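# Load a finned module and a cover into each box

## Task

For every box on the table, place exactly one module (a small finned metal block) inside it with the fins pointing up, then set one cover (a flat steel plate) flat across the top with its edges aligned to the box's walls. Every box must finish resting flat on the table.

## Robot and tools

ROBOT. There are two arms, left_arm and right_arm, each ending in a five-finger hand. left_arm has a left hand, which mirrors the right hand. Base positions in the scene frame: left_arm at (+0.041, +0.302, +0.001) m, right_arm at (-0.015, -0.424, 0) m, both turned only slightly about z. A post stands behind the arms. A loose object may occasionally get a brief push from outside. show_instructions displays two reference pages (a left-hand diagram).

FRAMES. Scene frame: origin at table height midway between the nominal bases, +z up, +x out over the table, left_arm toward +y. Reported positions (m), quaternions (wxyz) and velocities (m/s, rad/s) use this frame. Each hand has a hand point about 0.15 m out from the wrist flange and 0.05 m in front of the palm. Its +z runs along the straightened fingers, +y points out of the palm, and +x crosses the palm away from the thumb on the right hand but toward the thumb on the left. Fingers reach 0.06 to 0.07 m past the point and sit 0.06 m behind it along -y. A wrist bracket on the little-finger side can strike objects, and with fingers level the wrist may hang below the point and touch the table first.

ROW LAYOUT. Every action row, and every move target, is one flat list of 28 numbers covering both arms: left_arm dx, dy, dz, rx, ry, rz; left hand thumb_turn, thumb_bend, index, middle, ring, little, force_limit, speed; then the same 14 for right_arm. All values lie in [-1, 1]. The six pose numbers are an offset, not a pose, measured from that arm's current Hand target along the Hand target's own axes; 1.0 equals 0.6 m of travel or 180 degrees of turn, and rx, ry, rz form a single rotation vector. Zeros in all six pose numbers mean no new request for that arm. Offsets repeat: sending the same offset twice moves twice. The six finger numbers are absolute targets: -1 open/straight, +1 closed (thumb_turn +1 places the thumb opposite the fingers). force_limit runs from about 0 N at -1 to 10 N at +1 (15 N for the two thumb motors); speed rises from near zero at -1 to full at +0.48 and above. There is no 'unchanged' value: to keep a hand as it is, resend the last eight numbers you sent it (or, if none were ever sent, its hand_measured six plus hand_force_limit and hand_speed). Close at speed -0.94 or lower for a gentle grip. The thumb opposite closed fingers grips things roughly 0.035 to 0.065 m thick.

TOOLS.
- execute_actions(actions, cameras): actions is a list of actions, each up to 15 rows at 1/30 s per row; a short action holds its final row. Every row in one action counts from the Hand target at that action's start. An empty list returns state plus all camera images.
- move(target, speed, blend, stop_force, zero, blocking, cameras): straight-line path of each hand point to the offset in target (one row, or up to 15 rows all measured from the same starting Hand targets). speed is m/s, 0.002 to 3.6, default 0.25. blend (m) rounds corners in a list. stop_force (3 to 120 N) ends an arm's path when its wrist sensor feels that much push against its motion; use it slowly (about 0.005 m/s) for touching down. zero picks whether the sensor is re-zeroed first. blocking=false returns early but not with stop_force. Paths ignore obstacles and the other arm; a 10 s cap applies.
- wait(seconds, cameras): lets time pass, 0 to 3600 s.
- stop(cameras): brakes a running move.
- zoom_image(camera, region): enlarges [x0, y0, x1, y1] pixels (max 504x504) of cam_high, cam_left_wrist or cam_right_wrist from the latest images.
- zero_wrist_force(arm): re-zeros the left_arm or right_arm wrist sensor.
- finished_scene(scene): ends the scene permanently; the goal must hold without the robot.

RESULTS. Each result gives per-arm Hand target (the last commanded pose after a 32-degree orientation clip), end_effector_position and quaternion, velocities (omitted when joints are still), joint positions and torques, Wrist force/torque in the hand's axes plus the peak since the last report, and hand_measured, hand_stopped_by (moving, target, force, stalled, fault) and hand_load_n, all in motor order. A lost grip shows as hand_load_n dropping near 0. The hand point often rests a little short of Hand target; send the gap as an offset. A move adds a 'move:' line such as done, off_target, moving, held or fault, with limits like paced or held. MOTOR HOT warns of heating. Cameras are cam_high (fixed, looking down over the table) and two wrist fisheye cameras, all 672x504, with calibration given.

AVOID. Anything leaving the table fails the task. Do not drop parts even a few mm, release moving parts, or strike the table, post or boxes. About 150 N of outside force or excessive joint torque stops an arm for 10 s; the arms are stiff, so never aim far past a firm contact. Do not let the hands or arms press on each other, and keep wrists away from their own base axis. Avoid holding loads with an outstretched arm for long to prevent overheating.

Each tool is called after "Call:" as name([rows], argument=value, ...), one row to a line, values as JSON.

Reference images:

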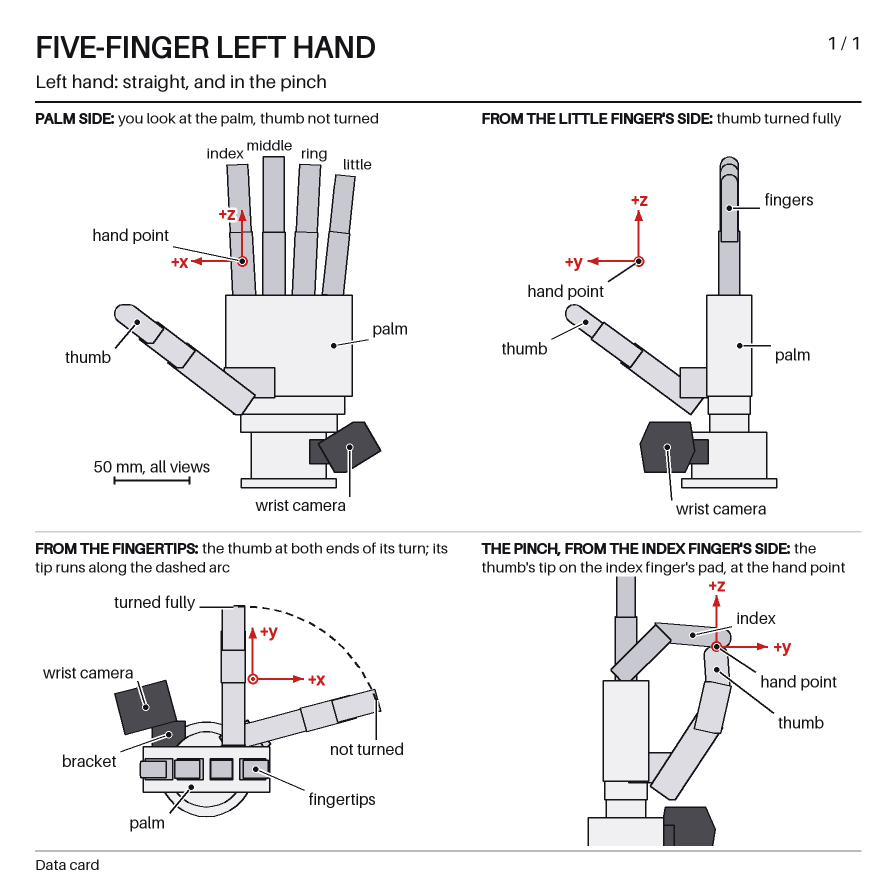

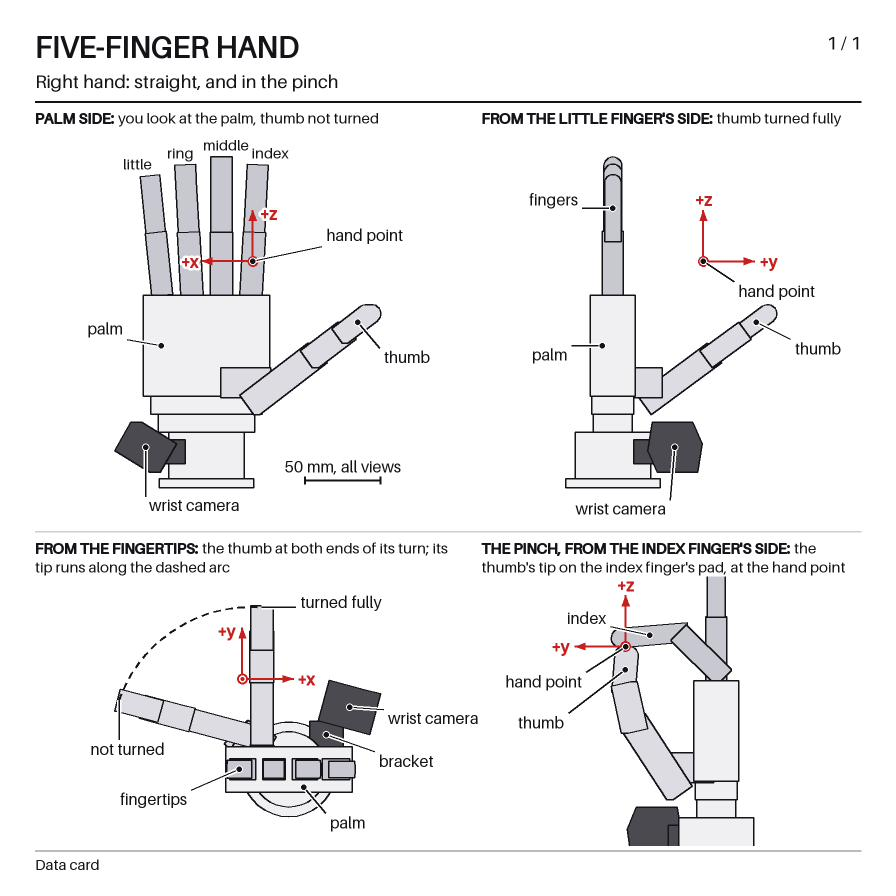

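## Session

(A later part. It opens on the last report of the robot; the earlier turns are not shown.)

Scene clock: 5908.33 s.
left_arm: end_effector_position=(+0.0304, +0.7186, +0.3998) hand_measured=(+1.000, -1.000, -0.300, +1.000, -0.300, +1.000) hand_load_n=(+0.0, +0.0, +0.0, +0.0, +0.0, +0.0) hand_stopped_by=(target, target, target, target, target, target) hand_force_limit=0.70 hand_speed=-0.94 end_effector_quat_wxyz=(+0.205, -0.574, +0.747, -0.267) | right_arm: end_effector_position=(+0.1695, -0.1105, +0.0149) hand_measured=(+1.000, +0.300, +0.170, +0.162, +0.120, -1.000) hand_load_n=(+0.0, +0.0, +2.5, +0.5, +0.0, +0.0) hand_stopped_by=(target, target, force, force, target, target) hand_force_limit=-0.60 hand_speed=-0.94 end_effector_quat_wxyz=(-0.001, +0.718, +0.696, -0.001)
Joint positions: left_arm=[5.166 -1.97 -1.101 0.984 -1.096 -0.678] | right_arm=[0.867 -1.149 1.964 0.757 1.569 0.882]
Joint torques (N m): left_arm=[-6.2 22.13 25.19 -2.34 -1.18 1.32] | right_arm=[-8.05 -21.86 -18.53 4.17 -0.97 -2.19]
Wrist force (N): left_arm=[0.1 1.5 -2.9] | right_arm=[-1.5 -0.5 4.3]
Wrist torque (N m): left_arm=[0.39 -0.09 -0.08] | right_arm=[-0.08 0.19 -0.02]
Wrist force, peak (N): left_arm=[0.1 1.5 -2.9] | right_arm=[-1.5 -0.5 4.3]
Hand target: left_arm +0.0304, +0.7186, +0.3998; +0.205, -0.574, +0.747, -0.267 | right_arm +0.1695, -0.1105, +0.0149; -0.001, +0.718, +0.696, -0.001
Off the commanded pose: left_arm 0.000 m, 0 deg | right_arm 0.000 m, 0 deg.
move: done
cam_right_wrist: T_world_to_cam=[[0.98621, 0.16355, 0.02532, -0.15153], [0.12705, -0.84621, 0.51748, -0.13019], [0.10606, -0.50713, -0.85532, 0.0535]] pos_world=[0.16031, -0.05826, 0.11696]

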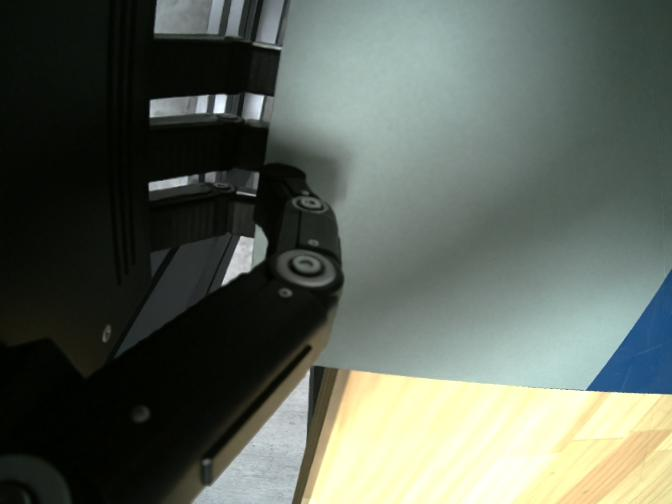

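Call:
move([
  [0,0,0,0,0,0,1,-1,-0.3,1,-0.3,1,0.7,-0.94,0,0,0,0,0,0,1,0.3,0.3,0.3,0.12,-1,0.0,-0.94],
])

Call:
move([
  [0,0,0,0,0,0,1,-1,-0.3,1,-0.3,1,0.7,-0.94,0,0,0,0,0,0,1,0.3,0.3,0.3,0.3,-1,-0.8,-0.94],
])

Call:
move([
  [0,0,0,0,0,0,1,-1,-0.3,1,-0.3,1,0.7,-0.94,0,0,-0.05,0,0,0,1,0.3,0.3,0.3,0.3,-1,-0.8,-0.94],
], speed=0.02, cameras=["cam_high", "cam_right_wrist"])

Scene clock: 5914.73 s.
left_arm: end_effector_position=(+0.0304, +0.7186, +0.3998) hand_measured=(+1.000, -1.000, -0.300, +1.000, -0.300, +1.000) hand_load_n=(+0.0, +0.0, +0.0, +0.0, +0.0, +0.0) hand_stopped_by=(target, target, target, target, target, target) hand_force_limit=0.70 hand_speed=-0.94 end_effector_quat_wxyz=(+0.205, -0.574, +0.747, -0.267) | right_arm: end_effector_position=(+0.1695, -0.1105, +0.0149) hand_measured=(+1.000, +0.300, +0.196, +0.188, +0.120, -1.000) hand_load_n=(+0.0, +0.0, +5.0, +5.5, +0.0, +0.0) hand_stopped_by=(target, target, force, force, target, target) hand_force_limit=0.00 hand_speed=-0.94 end_effector_quat_wxyz=(-0.001, +0.718, +0.696, -0.001)
Joint positions: left_arm=[5.166 -1.97 -1.101 0.984 -1.096 -0.678] | right_arm=[0.867 -1.149 1.964 0.757 1.569 0.882]
Joint torques (N m): left_arm=[-7.38 22.65 24.47 -2.46 -1.2 1.44] | right_arm=[-5.64 -23.26 -18.17 4 -1.01 -2.18]
Wrist force (N): left_arm=[0.3 1.5 -2.6] | right_arm=[-1.4 -0.8 4.7]
Wrist torque (N m): left_arm=[0.37 -0.12 -0.06] | right_arm=[-0.04 0.15 -0.05]
Wrist force, peak (N): left_arm=[0.3 1.5 -3.0] | right_arm=[-1.3 -1.0 4.8]
Hand target: left_arm +0.0304, +0.7186, +0.3998; +0.205, -0.574, +0.747, -0.267 | right_arm +0.1695, -0.1105, +0.0149; -0.001, +0.718, +0.696, -0.001
Off the commanded pose: left_arm 0.000 m, 0 deg | right_arm 0.000 m, 0 deg.
move: done

Scene clock: 5915.23 s.
left_arm: end_effector_position=(+0.0304, +0.7186, +0.3998) hand_measured=(+1.000, -1.000, -0.300, +1.000, -0.300, +1.000) hand_load_n=(+0.0, +0.0, +0.0, +0.5, +0.0, +0.0) hand_stopped_by=(target, target, target, target, target, target) hand_force_limit=0.70 hand_speed=-0.94 end_effector_quat_wxyz=(+0.205, -0.574, +0.747, -0.267) | right_arm: end_effector_position=(+0.1695, -0.1105, +0.0149) hand_measured=(+1.000, +0.300, +0.196, +0.188, +0.158, -1.000) hand_load_n=(+0.0, +0.0, +5.5, +5.0, +1.0, +0.0) hand_stopped_by=(target, target, force, force, force, target) hand_force_limit=-0.80 hand_speed=-0.94 end_effector_quat_wxyz=(-0.001, +0.718, +0.696, -0.001)
Joint positions: left_arm=[5.166 -1.97 -1.101 0.984 -1.096 -0.678] | right_arm=[0.867 -1.149 1.964 0.757 1.569 0.882]
Joint torques (N m): left_arm=[-6.91 22.22 24.73 -2.38 -1.18 1.3] | right_arm=[-5.55 -23.27 -18.36 4.04 -1.04 -2.06]
Wrist force (N): left_arm=[0.1 1.4 -2.8] | right_arm=[-1.4 -0.6 4.9]
Wrist torque (N m): left_arm=[0.38 -0.09 -0.08] | right_arm=[0.00 0.14 -0.05]
Wrist force, peak (N): left_arm=[0.1 1.5 -2.9] | right_arm=[-1.4 -1.0 5.3]
Hand target: left_arm +0.0304, +0.7186, +0.3998; +0.205, -0.574, +0.747, -0.267 | right_arm +0.1695, -0.1105, +0.0149; -0.001, +0.718, +0.696, -0.001
Off the commanded pose: left_arm 0.000 m, 0 deg | right_arm 0.000 m, 0 deg.
move: done

Scene clock: 5917.10 s.
left_arm: end_effector_position=(+0.0304, +0.7186, +0.3998) hand_measured=(+1.000, -1.000, -0.300, +1.000, -0.300, +1.000) hand_load_n=(+0.0, +0.0, +0.0, +0.0, +0.0, +0.0) hand_stopped_by=(target, target, target, target, target, target) hand_force_limit=0.70 hand_speed=-0.94 end_effector_quat_wxyz=(+0.205, -0.574, +0.747, -0.267) | right_arm: end_effector_position=(+0.1696, -0.1105, +0.0449) hand_measured=(+1.000, +0.300, +0.196, +0.188, +0.158, -1.000) hand_load_n=(+0.0, +0.5, +5.5, +5.0, +1.0, +0.0) hand_stopped_by=(target, target, force, force, force, target) hand_force_limit=-0.80 hand_speed=-0.94 end_effector_quat_wxyz=(-0.001, +0.718, +0.696, -0.001)
Joint positions: left_arm=[5.166 -1.97 -1.101 0.984 -1.096 -0.678] | right_arm=[0.867 -1.202 1.942 0.833 1.569 0.882]
Joint torques (N m): left_arm=[-6.5 22.45 24.84 -2.41 -1.13 1.29] | right_arm=[-9.76 -31.15 -20.55 4.6 -0.28 -2.33]
Wrist force (N): left_arm=[0.3 1.4 -2.4] | right_arm=[-1.4 -1.0 5.0]
Wrist torque (N m): left_arm=[0.35 -0.12 -0.06] | right_arm=[-0.06 0.13 -0.05]
Wrist force, peak (N): left_arm=[0.0 1.5 -2.9] | right_arm=[-1.5 -0.9 5.2]
Hand target: left_arm +0.0304, +0.7186, +0.3998; +0.205, -0.574, +0.747, -0.267 | right_arm +0.1696, -0.1105, +0.0449; -0.001, +0.718, +0.696, -0.001
Off the commanded pose: left_arm 0.000 m, 0 deg | right_arm 0.000 m, 0 deg.
move: done
cam_right_wrist: T_world_to_cam=[[0.98621, 0.16355, 0.02532, -0.15229], [0.12705, -0.84621, 0.51748, -0.14567], [0.10606, -0.50713, -0.85532, 0.07907]] pos_world=[0.16031, -0.05826, 0.14686]

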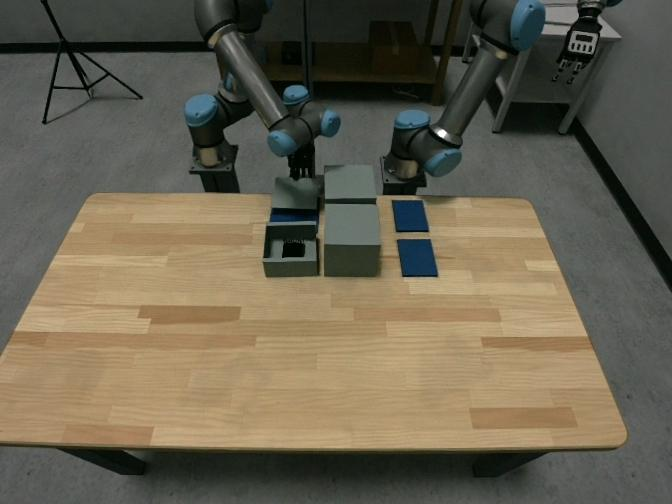

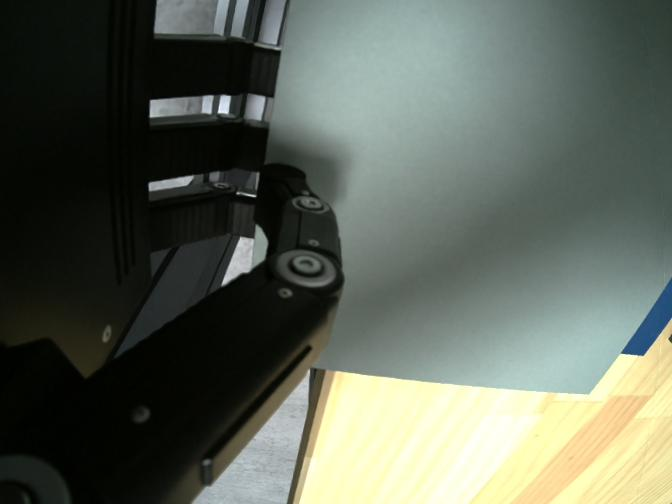

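Call:
zoom_image(camera="cam_high", region=[255, 215, 325, 285])

Scaled by 7.200 from the camera's image (finer frame: 960x720).

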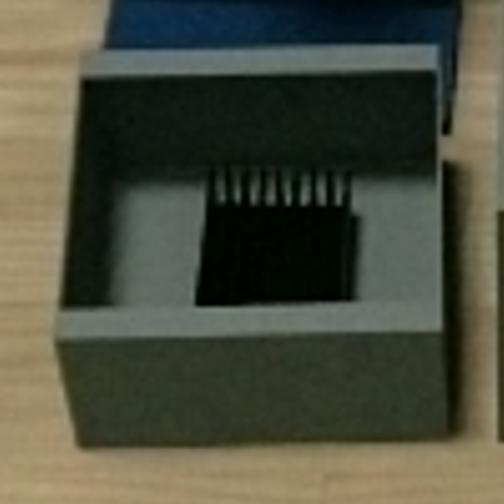

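Call:
move([
  [0,0,0,0,0,0,1,-1,-0.3,1,-0.3,1,0.7,-0.94,0,0,-0.2918,0,0,0,1,0.3,0.3,0.3,0.3,-1,-0.8,-0.94],
], speed=0.08)

Call:
move([
  [0,0,0,0,0,0,1,-1,-0.3,1,-0.3,1,0.7,-0.94,-0.1052,0.5308,0,0,0,-0.5217,1,0.3,0.3,0.3,0.3,-1,-0.8,-0.94],
], speed=0.12)

Call:
move([
  [0,0,0,0,0,0,1,-1,-0.3,1,-0.3,1,0.7,-0.94,0,0,0.205,0,0,0,1,0.3,0.3,0.3,0.3,-1,-0.8,-0.94],
], speed=0.08, cameras=["cam_high", "cam_right_wrist"])

Call:
zoom_image(camera="cam_high", region=[245, 215, 325, 285])

Scene clock: 5960.33 s.
left_arm: end_effector_position=(+0.0304, +0.7186, +0.3998) hand_measured=(+1.000, -1.000, -0.300, +1.000, -0.300, +1.000) hand_load_n=(+0.0, +0.0, +0.0, +0.0, +0.0, +0.0) hand_stopped_by=(target, target, target, target, target, target) hand_force_limit=0.70 hand_speed=-0.94 end_effector_quat_wxyz=(+0.205, -0.574, +0.747, -0.267) | right_arm: end_effector_position=(+0.1699, -0.1105, +0.2199) hand_measured=(+1.000, +0.300, +0.196, +0.188, +0.158, -1.000) hand_load_n=(+0.0, +0.0, +5.5, +5.0, +1.0, +0.0) hand_stopped_by=(target, target, force, force, force, target) hand_force_limit=-0.80 hand_speed=-0.94 end_effector_quat_wxyz=(-0.001, +0.718, +0.696, -0.001)
Joint positions: left_arm=[5.166 -1.97 -1.101 0.984 -1.096 -0.678] | right_arm=[0.866 -1.412 1.703 1.281 1.569 0.881]
Joint torques (N m): left_arm=[-7.16 22.7 24.79 -2.38 -1.21 1.43] | right_arm=[-7.96 -29.06 -25.16 4.65 -0.36 -1.32]
Wrist force (N): left_arm=[0.0 1.3 -2.9] | right_arm=[-1.3 -0.8 4.7]
Wrist torque (N m): left_arm=[0.35 -0.09 -0.07] | right_arm=[-0.01 0.11 -0.03]
Wrist force, peak (N): left_arm=[0.2 1.7 -2.9] | right_arm=[-1.5 -0.9 5.7]
Hand target: left_arm +0.0304, +0.7186, +0.3998; +0.205, -0.574, +0.747, -0.267 | right_arm +0.1699, -0.1105, +0.2200; -0.001, +0.718, +0.696, -0.001
Off the commanded pose: left_arm 0.000 m, 0 deg | right_arm 0.000 m, 0 deg.
move: done

Scene clock: 5967.70 s.
left_arm: end_effector_position=(+0.0304, +0.7186, +0.3998) hand_measured=(+1.000, -1.000, -0.300, +1.000, -0.300, +1.000) hand_load_n=(+0.0, +0.0, +0.0, +0.0, +0.0, +0.0) hand_stopped_by=(target, target, target, target, target, target) hand_force_limit=0.70 hand_speed=-0.94 end_effector_quat_wxyz=(+0.205, -0.574, +0.747, -0.267) | right_arm: end_effector_position=(+0.4862, -0.1838, +0.2194) hand_measured=(+1.000, +0.300, +0.196, +0.188, +0.158, -1.000) hand_load_n=(+0.0, +0.0, +6.0, +5.5, +1.0, +0.0) hand_stopped_by=(target, target, force, force, force, target) hand_force_limit=-0.80 hand_speed=-0.94 end_effector_quat_wxyz=(-0.001, -0.018, +1.000, +0.000)
Joint positions: left_arm=[5.166 -1.97 -1.101 0.984 -1.096 -0.678] | right_arm=[0.111 -1.077 1.25 1.399 1.57 -1.513]
Joint torques (N m): left_arm=[-7.36 22.75 24.41 -2.5 -1.28 1.53] | right_arm=[-8.78 -29.97 -25.43 4.53 -1.9 -2.37]
Wrist force (N): left_arm=[0.2 1.3 -2.5] | right_arm=[-1.4 -0.7 4.8]
Wrist torque (N m): left_arm=[0.34 -0.09 -0.06] | right_arm=[-0.01 0.15 -0.04]
Wrist force, peak (N): left_arm=[-0.1 1.6 -3.1] | right_arm=[-1.7 -0.8 5.2]
Hand target: left_arm +0.0304, +0.7186, +0.3998; +0.205, -0.574, +0.747, -0.267 | right_arm +0.4862, -0.1838, +0.2194; -0.001, -0.018, +1.000, +0.000
Off the commanded pose: left_arm 0.000 m, 0 deg | right_arm 0.000 m, 0 deg.
move: done

Scene clock: 5969.70 s.
left_arm: end_effector_position=(+0.0304, +0.7186, +0.3998) hand_measured=(+1.000, -1.000, -0.300, +1.000, -0.300, +1.000) hand_load_n=(+0.0, +0.0, +0.0, +0.0, +0.0, +0.0) hand_stopped_by=(target, target, target, target, target, target) hand_force_limit=0.70 hand_speed=-0.94 end_effector_quat_wxyz=(+0.205, -0.574, +0.747, -0.267) | right_arm: end_effector_position=(+0.4860, -0.1838, +0.0965) hand_measured=(+1.000, +0.300, +0.196, +0.188, +0.158, -1.000) hand_load_n=(+0.0, +0.0, +5.5, +5.0, +1.0, +0.0) hand_stopped_by=(target, target, force, force, force, target) hand_force_limit=-0.80 hand_speed=-0.94 end_effector_quat_wxyz=(-0.001, -0.018, +1.000, +0.000)
Joint positions: left_arm=[5.166 -1.97 -1.101 0.984 -1.096 -0.678] | right_arm=[0.111 -0.986 1.437 1.122 1.57 -1.513]
Joint torques (N m): left_arm=[-7.41 22.77 24.35 -2.43 -1.16 1.57] | right_arm=[7.1 -31.84 -10.97 0.36 -1.58 1.55]
Wrist force (N): left_arm=[0.2 1.7 -2.7] | right_arm=[-1.7 -1.1 4.7]
Wrist torque (N m): left_arm=[0.42 -0.11 -0.08] | right_arm=[-0.05 0.19 -0.07]
Wrist force, peak (N): left_arm=[0.2 1.5 -2.9] | right_arm=[-1.7 -1.1 5.6]
Hand target: left_arm +0.0304, +0.7186, +0.3998; +0.205, -0.574, +0.747, -0.267 | right_arm +0.4860, -0.1838, +0.0964; -0.001, -0.018, +1.000, +0.000
Off the commanded pose: left_arm 0.000 m, 0 deg | right_arm 0.000 m, 0 deg.
move: done
cam_right_wrist: T_world_to_cam=[[-0.23032, 0.97272, 0.02769, 0.28599], [0.83639, 0.18333, 0.51657, -0.43004], [0.49741, 0.14213, -0.85579, -0.0183]] pos_world=[0.43465, -0.19675, 0.19856]

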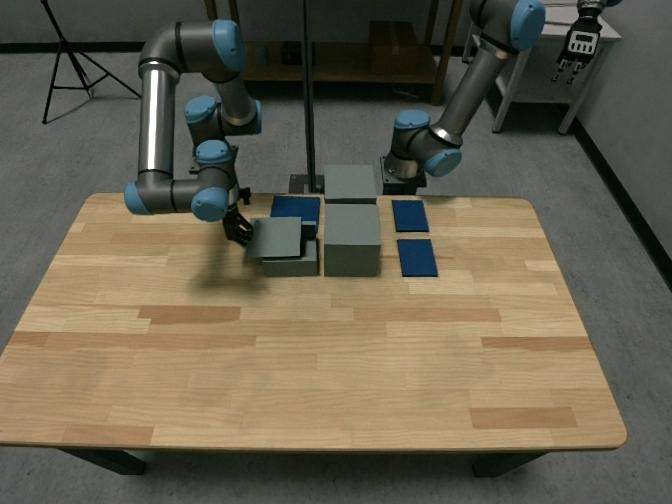

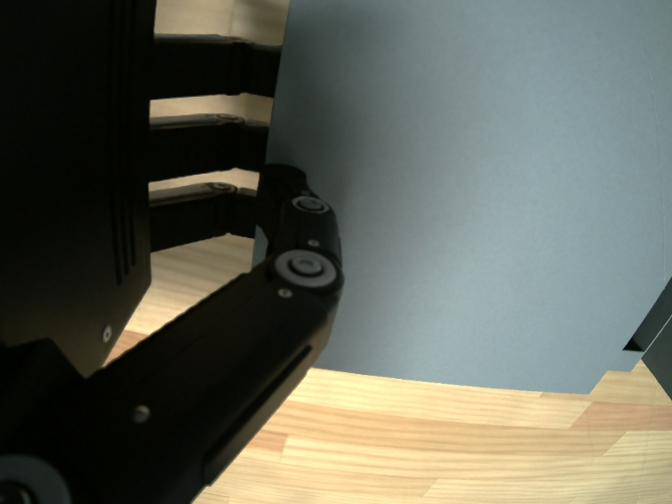

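Scaled by 6.300 from the camera's image (finer frame: 960x720).

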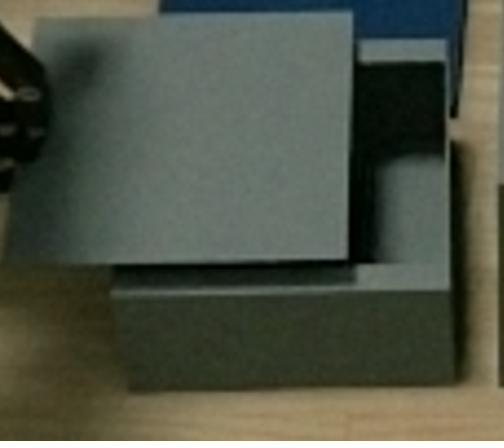

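Call:
move(target=[0,0,0,0,0,0,1,-1,-0.3,1,-0.3,1,0.7,-0.94,-0.0058,0,0.0173,0,0,-0.0017,1,0.3,0.3,0.3,0.3,-1,-0.8,-0.94], speed=0.02, cameras=["cam_high"])

Call:
zoom_image(camera="cam_high", region=[245, 215, 325, 285])

Scene clock: 6024.10 s.
left_arm: end_effector_position=(+0.0304, +0.7186, +0.3998) hand_measured=(+1.000, -1.000, -0.300, +1.000, -0.300, +1.000) hand_load_n=(+0.0, +0.0, +0.0, +0.0, +0.0, +0.0) hand_stopped_by=(target, target, target, target, target, target) hand_force_limit=0.70 hand_speed=-0.94 end_effector_quat_wxyz=(+0.205, -0.574, +0.747, -0.267) | right_arm: end_effector_position=(+0.4894, -0.1837, +0.0861) hand_measured=(+1.000, +0.300, +0.196, +0.188, +0.158, -1.000) hand_load_n=(+0.0, +0.0, +5.5, +5.0, +1.0, +0.0) hand_stopped_by=(target, target, force, force, force, target) hand_force_limit=-0.80 hand_speed=-0.94 end_effector_quat_wxyz=(-0.001, -0.021, +1.000, +0.000)
Joint positions: left_arm=[5.166 -1.97 -1.101 0.984 -1.096 -0.678] | right_arm=[0.11 -0.968 1.435 1.105 1.57 -1.519]
Joint torques (N m): left_arm=[-7.44 23.16 25.05 -2.39 -1.12 1.58] | right_arm=[-9.18 -30.98 -23.69 0.46 -1.28 -2.22]
Wrist force (N): left_arm=[0.2 1.6 -2.8] | right_arm=[-1.5 -1.0 4.9]
Wrist torque (N m): left_arm=[0.40 -0.12 -0.07] | right_arm=[-0.05 0.16 -0.06]
Wrist force, peak (N): left_arm=[0.4 1.5 -3.0] | right_arm=[-1.6 -1.0 5.1]
Hand target: left_arm +0.0304, +0.7186, +0.3998; +0.205, -0.574, +0.747, -0.267 | right_arm +0.4894, -0.1837, +0.0860; -0.001, -0.021, +1.000, +0.000
Off the commanded pose: left_arm 0.000 m, 0 deg | right_arm 0.000 m, 0 deg.
move: done

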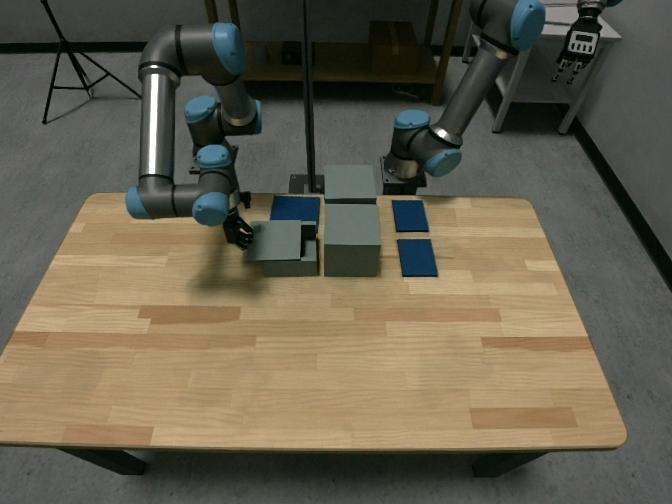

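Scaled by 6.300 from the camera's image (finer frame: 960x720).

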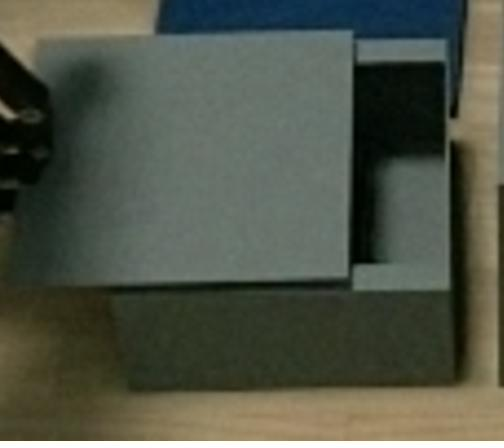

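Call:
zoom_image(camera="cam_high", region=[243, 250, 323, 280])

Call:
zoom_image(camera="cam_high", region=[243, 213, 323, 243])

Scaled by 6.300 from the camera's image (finer frame: 960x720).

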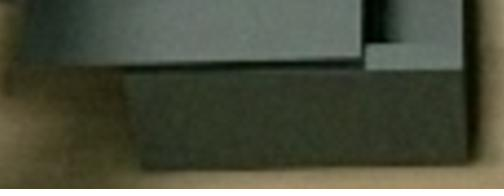

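Scaled by 6.300 from the camera's image (finer frame: 960x720).

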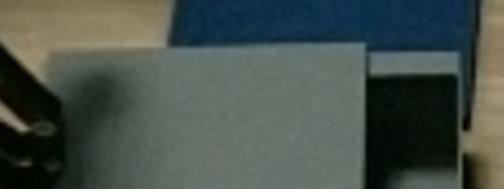

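Call:
zoom_image(camera="cam_high", region=[255, 250, 291, 280])

Call:
zoom_image(camera="cam_high", region=[286, 250, 322, 280])

Scaled by 14.000 from the camera's image (finer frame: 960x720).

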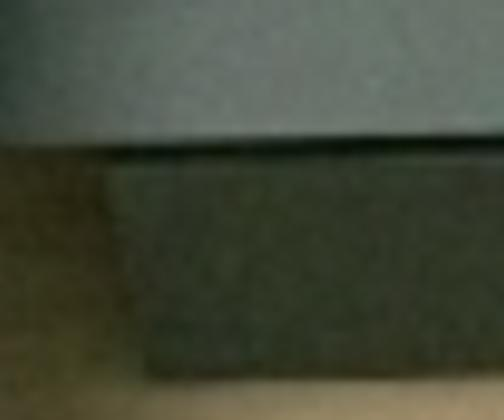

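Scaled by 14.000 from the camera's image (finer frame: 960x720).

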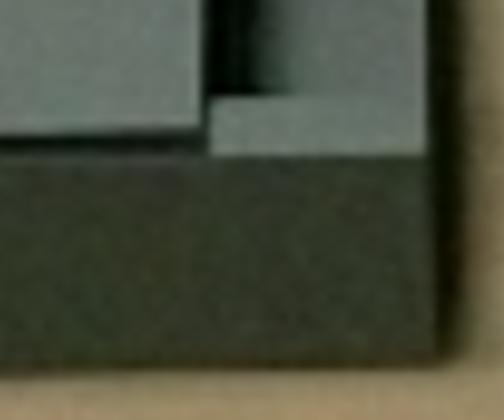

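Call:
move(target=[0,0,0,0,0,0,1,-1,-0.3,1,-0.3,1,0.7,-0.94,-0.0017,0,0.0035,0,0,0.0022,1,0.3,0.3,0.3,0.3,-1,-0.8,-0.94], speed=0.02, cameras=[])

Call:
move(target=[0,0,0,0,0,0,1,-1,-0.3,1,-0.3,1,0.7,-0.94,0,0,0.0117,0,0,0,1,0.3,0.3,0.3,0.3,-1,-0.8,-0.94], speed=0.006, stop_force=3, cameras=["cam_high"])

Call:
zoom_image(camera="cam_high", region=[243, 250, 279, 280])

Call:
zoom_image(camera="cam_high", region=[286, 250, 322, 280])

Call:
zoom_image(camera="cam_high", region=[286, 210, 322, 240])

Call:
zoom_image(camera="cam_high", region=[245, 210, 281, 240])

Scene clock: 6114.77 s.
left_arm: end_effector_position=(+0.0304, +0.7186, +0.3998) hand_measured=(+1.000, -1.000, -0.300, +1.000, -0.300, +1.000) hand_load_n=(+0.0, +0.0, +0.0, -0.5, +0.0, +0.5) hand_stopped_by=(target, target, target, target, target, target) hand_force_limit=0.70 hand_speed=-0.94 end_effector_quat_wxyz=(+0.205, -0.574, +0.747, -0.267) | right_arm: end_effector_position=(+0.4904, -0.1837, +0.0840) hand_measured=(+1.000, +0.300, +0.196, +0.188, +0.158, -1.000) hand_load_n=(+0.0, +0.5, +5.5, +5.0, +1.0, +0.0) hand_stopped_by=(target, target, force, force, force, target) hand_force_limit=-0.80 hand_speed=-0.94 end_effector_quat_wxyz=(-0.001, -0.017, +1.000, +0.000)
Joint positions: left_arm=[5.166 -1.97 -1.101 0.984 -1.096 -0.678] | right_arm=[0.111 -0.964 1.435 1.102 1.57 -1.512]
Joint torques (N m): left_arm=[-7.24 23.02 25.01 -2.37 -1.21 1.67] | right_arm=[7.11 -32.25 -23.01 0.34 -1.21 2.03]
Wrist force (N): left_arm=[0.3 1.5 -2.8] | right_arm=[-2.0 -1.1 4.8]
Wrist torque (N m): left_arm=[0.38 -0.13 -0.06] | right_arm=[-0.06 0.23 -0.21]
Wrist force, peak (N): left_arm=[0.1 1.7 -2.9] | right_arm=[-1.6 -1.1 5.1]
Hand target: left_arm +0.0304, +0.7186, +0.3998; +0.205, -0.574, +0.747, -0.267 | right_arm +0.4904, -0.1836, +0.0839; -0.001, -0.017, +1.000, +0.000
Off the commanded pose: left_arm 0.000 m, 0 deg | right_arm 0.000 m, 0 deg.
move: done

Scene clock: 6116.80 s.
left_arm: end_effector_position=(+0.0304, +0.7186, +0.3998) hand_measured=(+1.000, -1.000, -0.300, +1.000, -0.300, +1.000) hand_load_n=(+0.0, +0.0, +0.0, +0.0, +0.0, +0.0) hand_stopped_by=(target, target, target, target, target, target) hand_force_limit=0.70 hand_speed=-0.94 end_effector_quat_wxyz=(+0.205, -0.574, +0.747, -0.267) | right_arm: end_effector_position=(+0.4904, -0.1836, +0.0783) hand_measured=(+1.000, +0.300, +0.196, +0.188, +0.158, -1.000) hand_load_n=(+0.0, +0.0, +5.0, +3.0, +0.0, +0.0) hand_stopped_by=(target, target, force, force, force, target) hand_force_limit=-0.80 hand_speed=-0.94 end_effector_quat_wxyz=(-0.001, -0.017, +1.000, +0.000)
Joint positions: left_arm=[5.166 -1.97 -1.101 0.984 -1.096 -0.678] | right_arm=[0.111 -0.958 1.44 1.09 1.57 -1.512]
Joint torques (N m): left_arm=[-7.61 22.08 24.12 -2.39 -1.07 1.67] | right_arm=[7.83 -42.57 -22.68 4.17 -1.12 1.78]
Wrist force (N): left_arm=[0.0 1.5 -2.8] | right_arm=[-1.4 -1.0 1.8]
Wrist torque (N m): left_arm=[0.38 -0.08 -0.07] | right_arm=[-0.05 0.30 -0.17]
Wrist force, peak (N): left_arm=[0.2 1.4 -3.0] | right_arm=[-1.7 -1.0 5.1]
Hand target: left_arm +0.0304, +0.7186, +0.3998; +0.205, -0.574, +0.747, -0.267 | right_arm +0.4904, -0.1836, +0.0783; -0.001, -0.017, +1.000, +0.000 (not the last commanded pose)
Off the commanded pose: left_arm 0.000 m, 0 deg | right_arm 0.001 m, 0 deg.
move: contact (right_arm)

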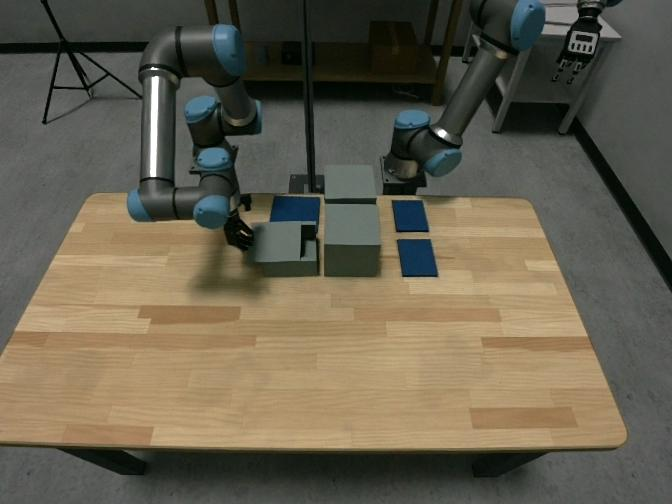

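Scaled by 14.000 from the camera's image (finer frame: 960x720).

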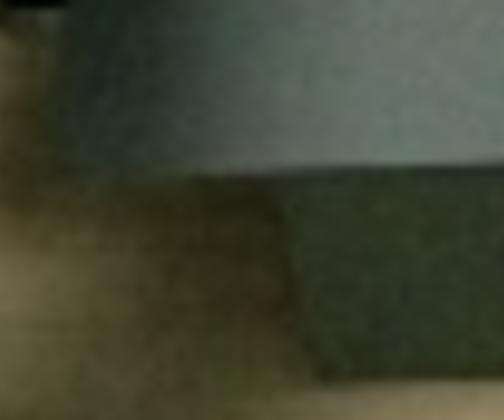

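Scaled by 14.000 from the camera's image (finer frame: 960x720).

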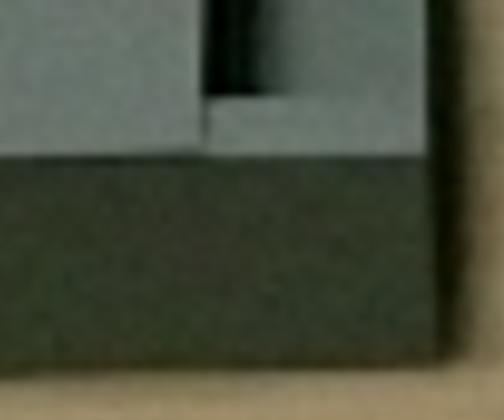

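Scaled by 14.000 from the camera's image (finer frame: 960x720).

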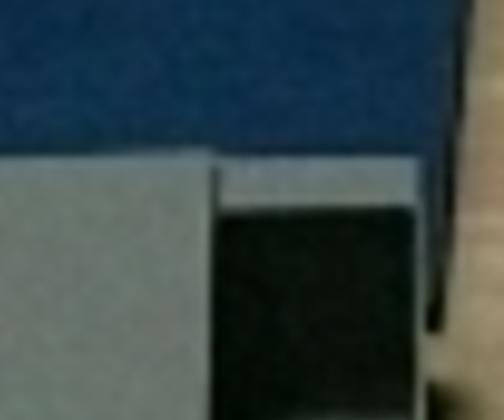

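Scaled by 14.000 from the camera's image (finer frame: 960x720).

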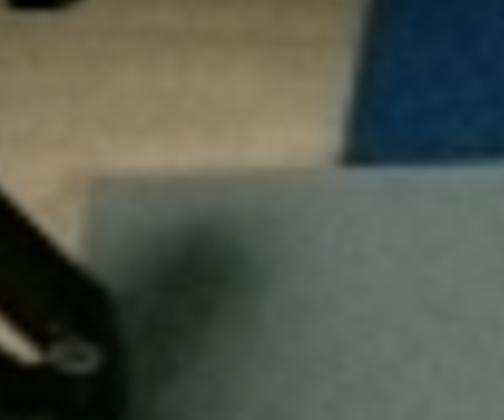

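Call:
wait(seconds=0.1, cameras=["cam_right_wrist", "cam_high"])

Call:
zoom_image(camera="cam_high", region=[284, 216, 320, 266])

Scene clock: 6205.03 s.
left_arm: end_effector_position=(+0.0304, +0.7186, +0.3998) hand_measured=(+1.000, -1.000, -0.300, +1.000, -0.300, +1.000) hand_load_n=(+0.0, +0.0, +0.0, +0.0, +0.0, +0.0) hand_stopped_by=(target, target, target, target, target, target) hand_force_limit=0.70 hand_speed=-0.94 end_effector_quat_wxyz=(+0.205, -0.574, +0.747, -0.267) | right_arm: end_effector_position=(+0.4904, -0.1836, +0.0783) hand_measured=(+1.000, +0.300, +0.196, +0.188, +0.158, -1.000) hand_load_n=(+0.0, +0.5, +5.5, +2.5, +0.0, +0.0) hand_stopped_by=(target, target, force, force, force, target) hand_force_limit=-0.80 hand_speed=-0.94 end_effector_quat_wxyz=(-0.001, -0.017, +1.000, +0.000)
Joint positions: left_arm=[5.166 -1.97 -1.101 0.984 -1.096 -0.678] | right_arm=[0.111 -0.958 1.44 1.09 1.57 -1.512]
Joint torques (N m): left_arm=[-7.13 22.64 24.53 -2.49 -1.17 1.79] | right_arm=[7.89 -42.08 -23.14 2.89 -1.17 1.11]
Wrist force (N): left_arm=[0.2 1.5 -2.7] | right_arm=[-1.4 -0.8 1.7]
Wrist torque (N m): left_arm=[0.38 -0.11 -0.07] | right_arm=[-0.01 0.30 -0.17]
Wrist force, peak (N): left_arm=[0.4 1.4 -3.0] | right_arm=[-1.6 -0.6 2.2]
Hand target: left_arm +0.0304, +0.7186, +0.3998; +0.205, -0.574, +0.747, -0.267 | right_arm +0.4904, -0.1836, +0.0783; -0.001, -0.017, +1.000, +0.000 (not the last commanded pose)
Off the commanded pose: left_arm 0.000 m, 0 deg | right_arm 0.001 m, 0 deg.
wait: 0.10 s; at rest from the start
cam_right_wrist: T_world_to_cam=[[-0.22879, 0.97308, 0.02767, 0.28674], [0.83667, 0.18204, 0.51657, -0.42487], [0.49763, 0.14133, -0.8558, -0.03631]] pos_world=[0.43915, -0.19655, 0.18046]
Images, in order (width x height): cam_high 672x504, cam_right_wrist 672x504.

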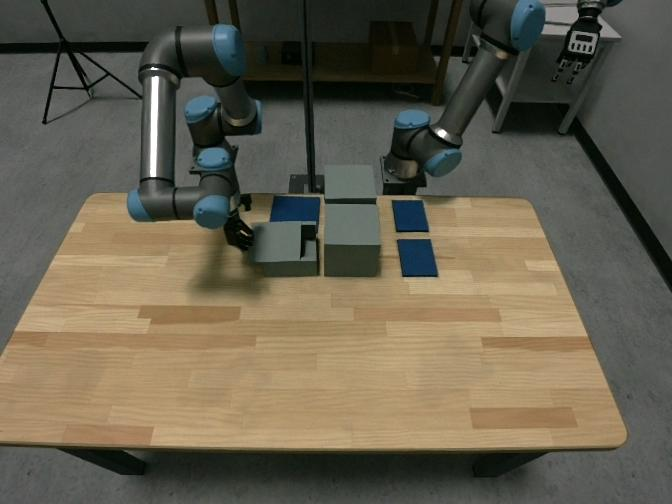

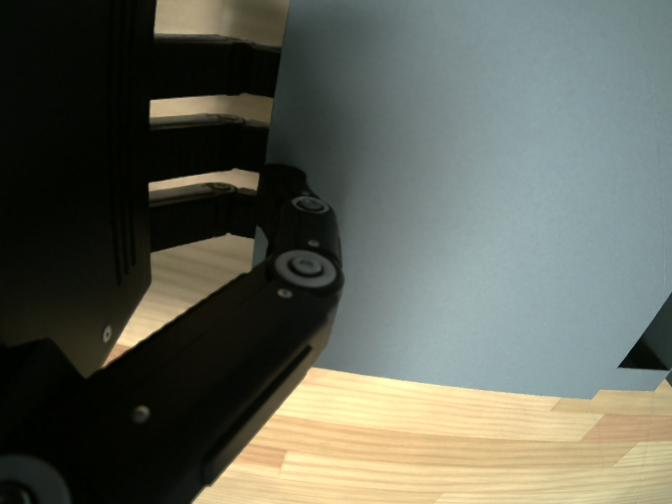

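Scaled by 10.080 from the camera's image (finer frame: 960x720).

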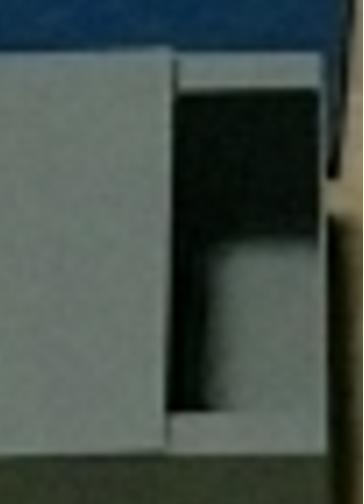

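Call:
zoom_image(camera="cam_right_wrist", region=[540, 280, 672, 410])

Scaled by 3.818 from the camera's image (finer frame: 960x720).

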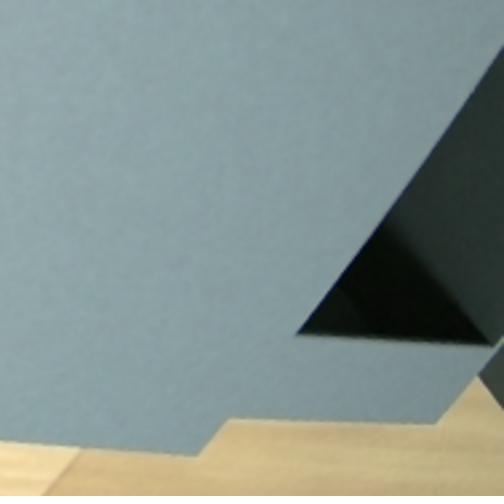

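Call:
move(target=[0,0,0,0,0,0,1,-1,-0.3,1,-0.3,1,0.7,-0.94,0.0012,0,-0.006,0,0,0,1,0.3,0.3,0.3,0.3,-1,-0.8,-0.94], speed=0.012, cameras=["cam_high", "cam_right_wrist"])

Call:
zoom_image(camera="cam_right_wrist", region=[540, 280, 672, 410])

Call:
zoom_image(camera="cam_high", region=[245, 250, 281, 280])

Call:
zoom_image(camera="cam_high", region=[286, 250, 322, 280])

Call:
zoom_image(camera="cam_high", region=[286, 210, 322, 240])

Call:
zoom_image(camera="cam_high", region=[245, 210, 281, 240])

Scene clock: 6265.40 s.
left_arm: end_effector_position=(+0.0304, +0.7186, +0.3998) hand_measured=(+1.000, -1.000, -0.300, +1.000, -0.300, +1.000) hand_load_n=(+0.0, +0.0, +0.0, +0.0, +0.0, +0.0) hand_stopped_by=(target, target, target, target, target, target) hand_force_limit=0.70 hand_speed=-0.94 end_effector_quat_wxyz=(+0.205, -0.574, +0.747, -0.267) | right_arm: end_effector_position=(+0.4897, -0.1836, +0.0818) hand_measured=(+1.000, +0.300, +0.196, +0.188, +0.158, -1.000) hand_load_n=(+0.0, +0.0, +5.5, +5.5, +1.0, +0.0) hand_stopped_by=(target, target, force, force, force, target) hand_force_limit=-0.80 hand_speed=-0.94 end_effector_quat_wxyz=(-0.001, -0.017, +1.000, +0.000)
Joint positions: left_arm=[5.166 -1.97 -1.101 0.984 -1.096 -0.678] | right_arm=[0.111 -0.963 1.439 1.096 1.57 -1.512]
Joint torques (N m): left_arm=[-7.18 23.07 24.28 -2.58 -1.24 1.72] | right_arm=[7.71 -43.55 -23.97 4.55 -1.18 2.27]
Wrist force (N): left_arm=[0.3 1.8 -2.6] | right_arm=[-2.0 -1.0 4.9]
Wrist torque (N m): left_arm=[0.41 -0.12 -0.07] | right_arm=[-0.05 0.23 -0.20]
Wrist force, peak (N): left_arm=[0.2 1.5 -3.1] | right_arm=[-1.5 -1.0 5.1]
Hand target: left_arm +0.0304, +0.7186, +0.3998; +0.205, -0.574, +0.747, -0.267 | right_arm +0.4897, -0.1836, +0.0819; -0.001, -0.017, +1.000, +0.000
Off the commanded pose: left_arm 0.000 m, 0 deg | right_arm 0.000 m, 0 deg.
move: done
cam_right_wrist: T_world_to_cam=[[-0.22879, 0.97308, 0.02767, 0.28649], [0.83667, 0.18204, 0.51657, -0.42609], [0.49763, 0.14133, -0.8558, -0.03297]] pos_world=[0.43845, -0.19655, 0.18396]

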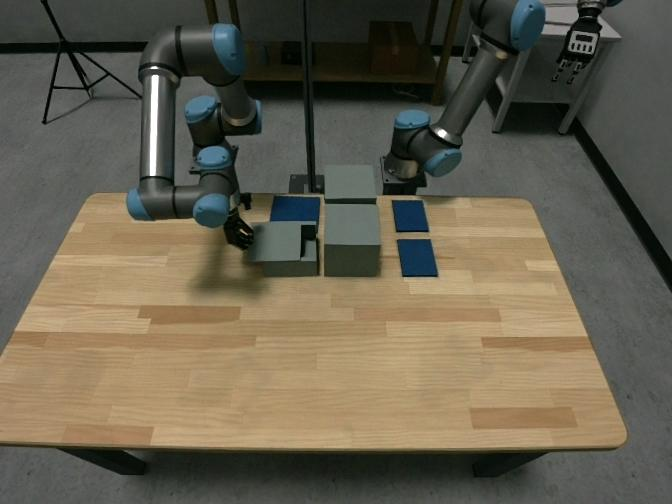

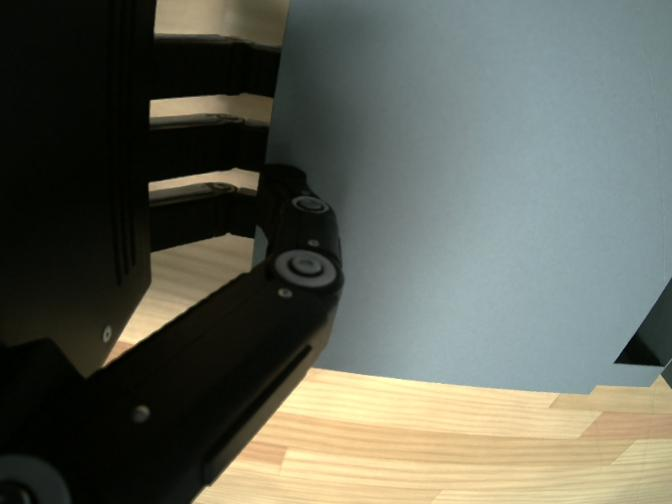

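Scaled by 3.818 from the camera's image (finer frame: 960x720).

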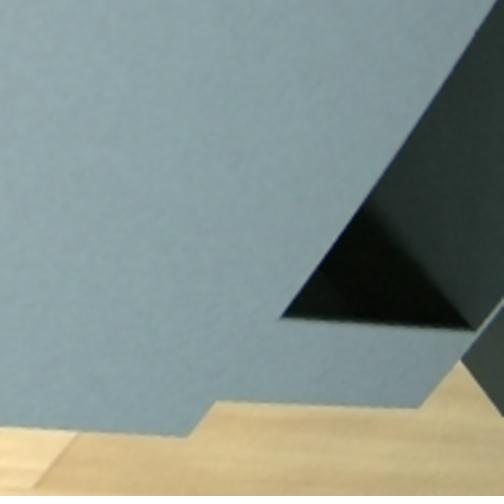

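Scaled by 14.000 from the camera's image (finer frame: 960x720).

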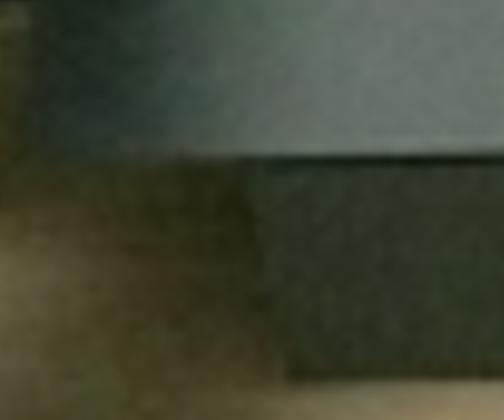

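Scaled by 14.000 from the camera's image (finer frame: 960x720).

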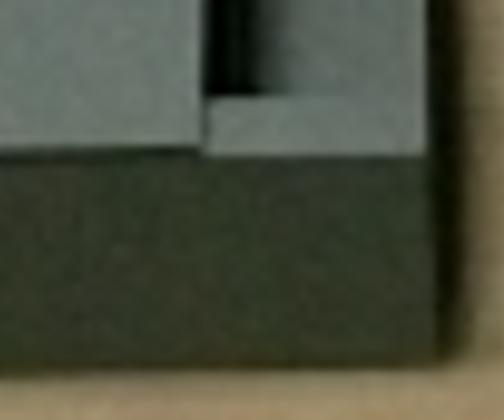

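Scaled by 14.000 from the camera's image (finer frame: 960x720).

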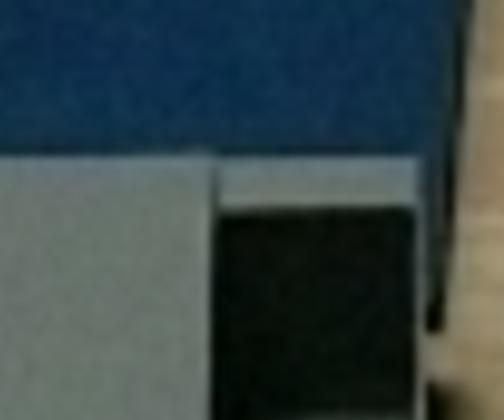

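Scaled by 14.000 from the camera's image (finer frame: 960x720).

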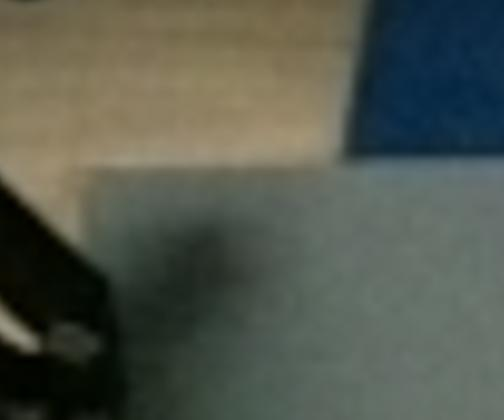

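Call:
move(target=[0,0,0,0,0,0,1,-1,-0.3,1,-0.3,1,0.7,-0.94,0.0018,0,0,0.0036,0,0,1,0.3,0.3,0.3,0.3,-1,-0.8,-0.94], speed=0.012, cameras=["cam_high", "cam_right_wrist"])

Call:
zoom_image(camera="cam_right_wrist", region=[572, 350, 672, 410])

Call:
zoom_image(camera="cam_high", region=[286, 250, 322, 280])

Call:
zoom_image(camera="cam_high", region=[245, 250, 281, 280])

Call:
zoom_image(camera="cam_high", region=[286, 210, 322, 240])

Scene clock: 6341.23 s.
left_arm: end_effector_position=(+0.0304, +0.7186, +0.3998) hand_measured=(+1.000, -1.000, -0.300, +1.000, -0.300, +1.000) hand_load_n=(+0.0, +0.0, +0.0, +0.0, +0.0, +0.0) hand_stopped_by=(target, target, target, target, target, target) hand_force_limit=0.70 hand_speed=-0.94 end_effector_quat_wxyz=(+0.205, -0.574, +0.747, -0.267) | right_arm: end_effector_position=(+0.4887, -0.1837, +0.0819) hand_measured=(+1.000, +0.300, +0.196, +0.188, +0.158, -1.000) hand_load_n=(+0.0, +0.0, +5.5, +5.5, +1.0, +0.0) hand_stopped_by=(target, target, force, force, force, target) hand_force_limit=-0.80 hand_speed=-0.94 end_effector_quat_wxyz=(-0.001, -0.017, +1.000, -0.005)
Joint positions: left_arm=[5.166 -1.97 -1.101 0.984 -1.096 -0.678] | right_arm=[0.117 -0.964 1.439 1.098 1.582 -1.506]
Joint torques (N m): left_arm=[-7 22.88 24.46 -2.38 -1.27 1.64] | right_arm=[6.8 -43.29 -23.5 4.72 0.84 2.16]
Wrist force (N): left_arm=[0.4 1.5 -2.9] | right_arm=[-1.7 -0.7 4.5]
Wrist torque (N m): left_arm=[0.39 -0.14 -0.06] | right_arm=[0.02 0.21 -0.18]
Wrist force, peak (N): left_arm=[0.4 1.8 -2.9] | right_arm=[-1.9 -1.2 5.1]
Hand target: left_arm +0.0304, +0.7186, +0.3998; +0.205, -0.574, +0.747, -0.267 | right_arm +0.4886, -0.1837, +0.0819; -0.001, -0.017, +1.000, -0.006
Off the commanded pose: left_arm 0.000 m, 0 deg | right_arm 0.000 m, 0 deg.
move: done
cam_right_wrist: T_world_to_cam=[[-0.22885, 0.97332, 0.01667, 0.28724], [0.83647, 0.18786, 0.5148, -0.42392], [0.49793, 0.13175, -0.85715, -0.03418]] pos_world=[0.43735, -0.19543, 0.18415]

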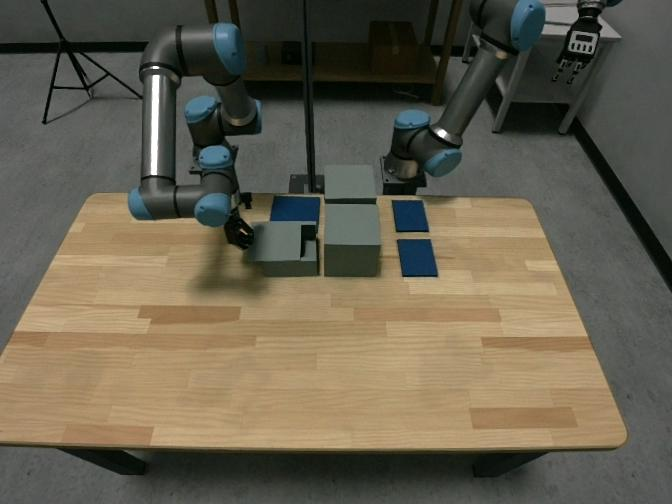

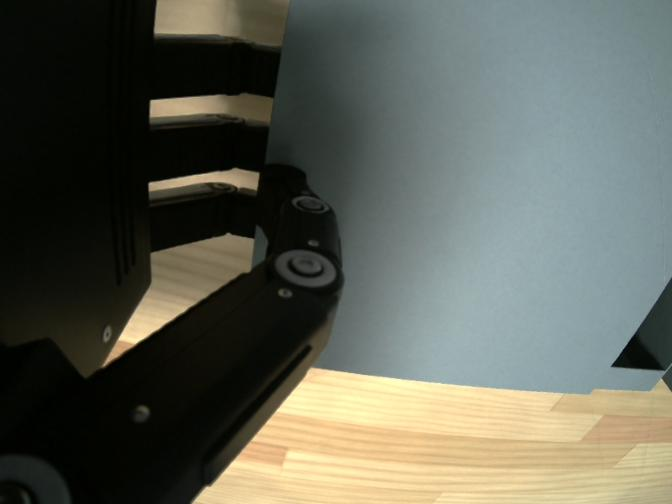

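Scaled by 5.040 from the camera's image (finer frame: 960x720).

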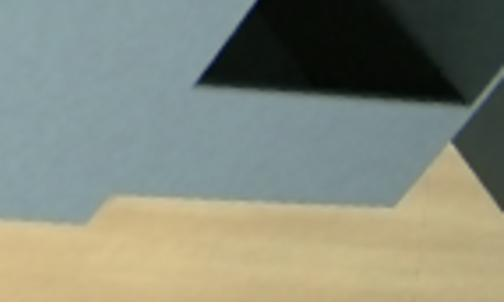

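Scaled by 14.000 from the camera's image (finer frame: 960x720).

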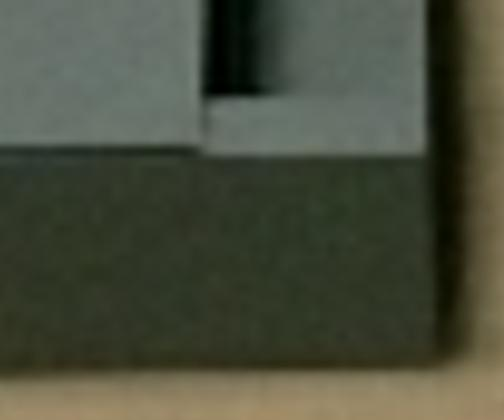

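Scaled by 14.000 from the camera's image (finer frame: 960x720).

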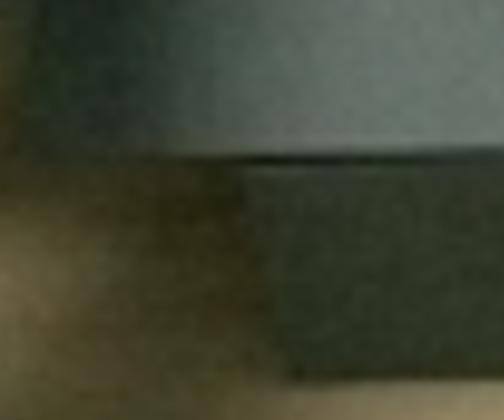

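Scaled by 14.000 from the camera's image (finer frame: 960x720).

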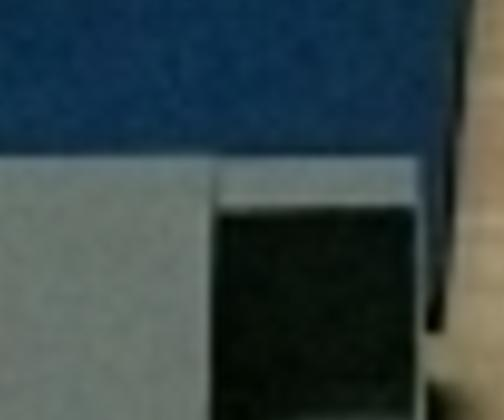

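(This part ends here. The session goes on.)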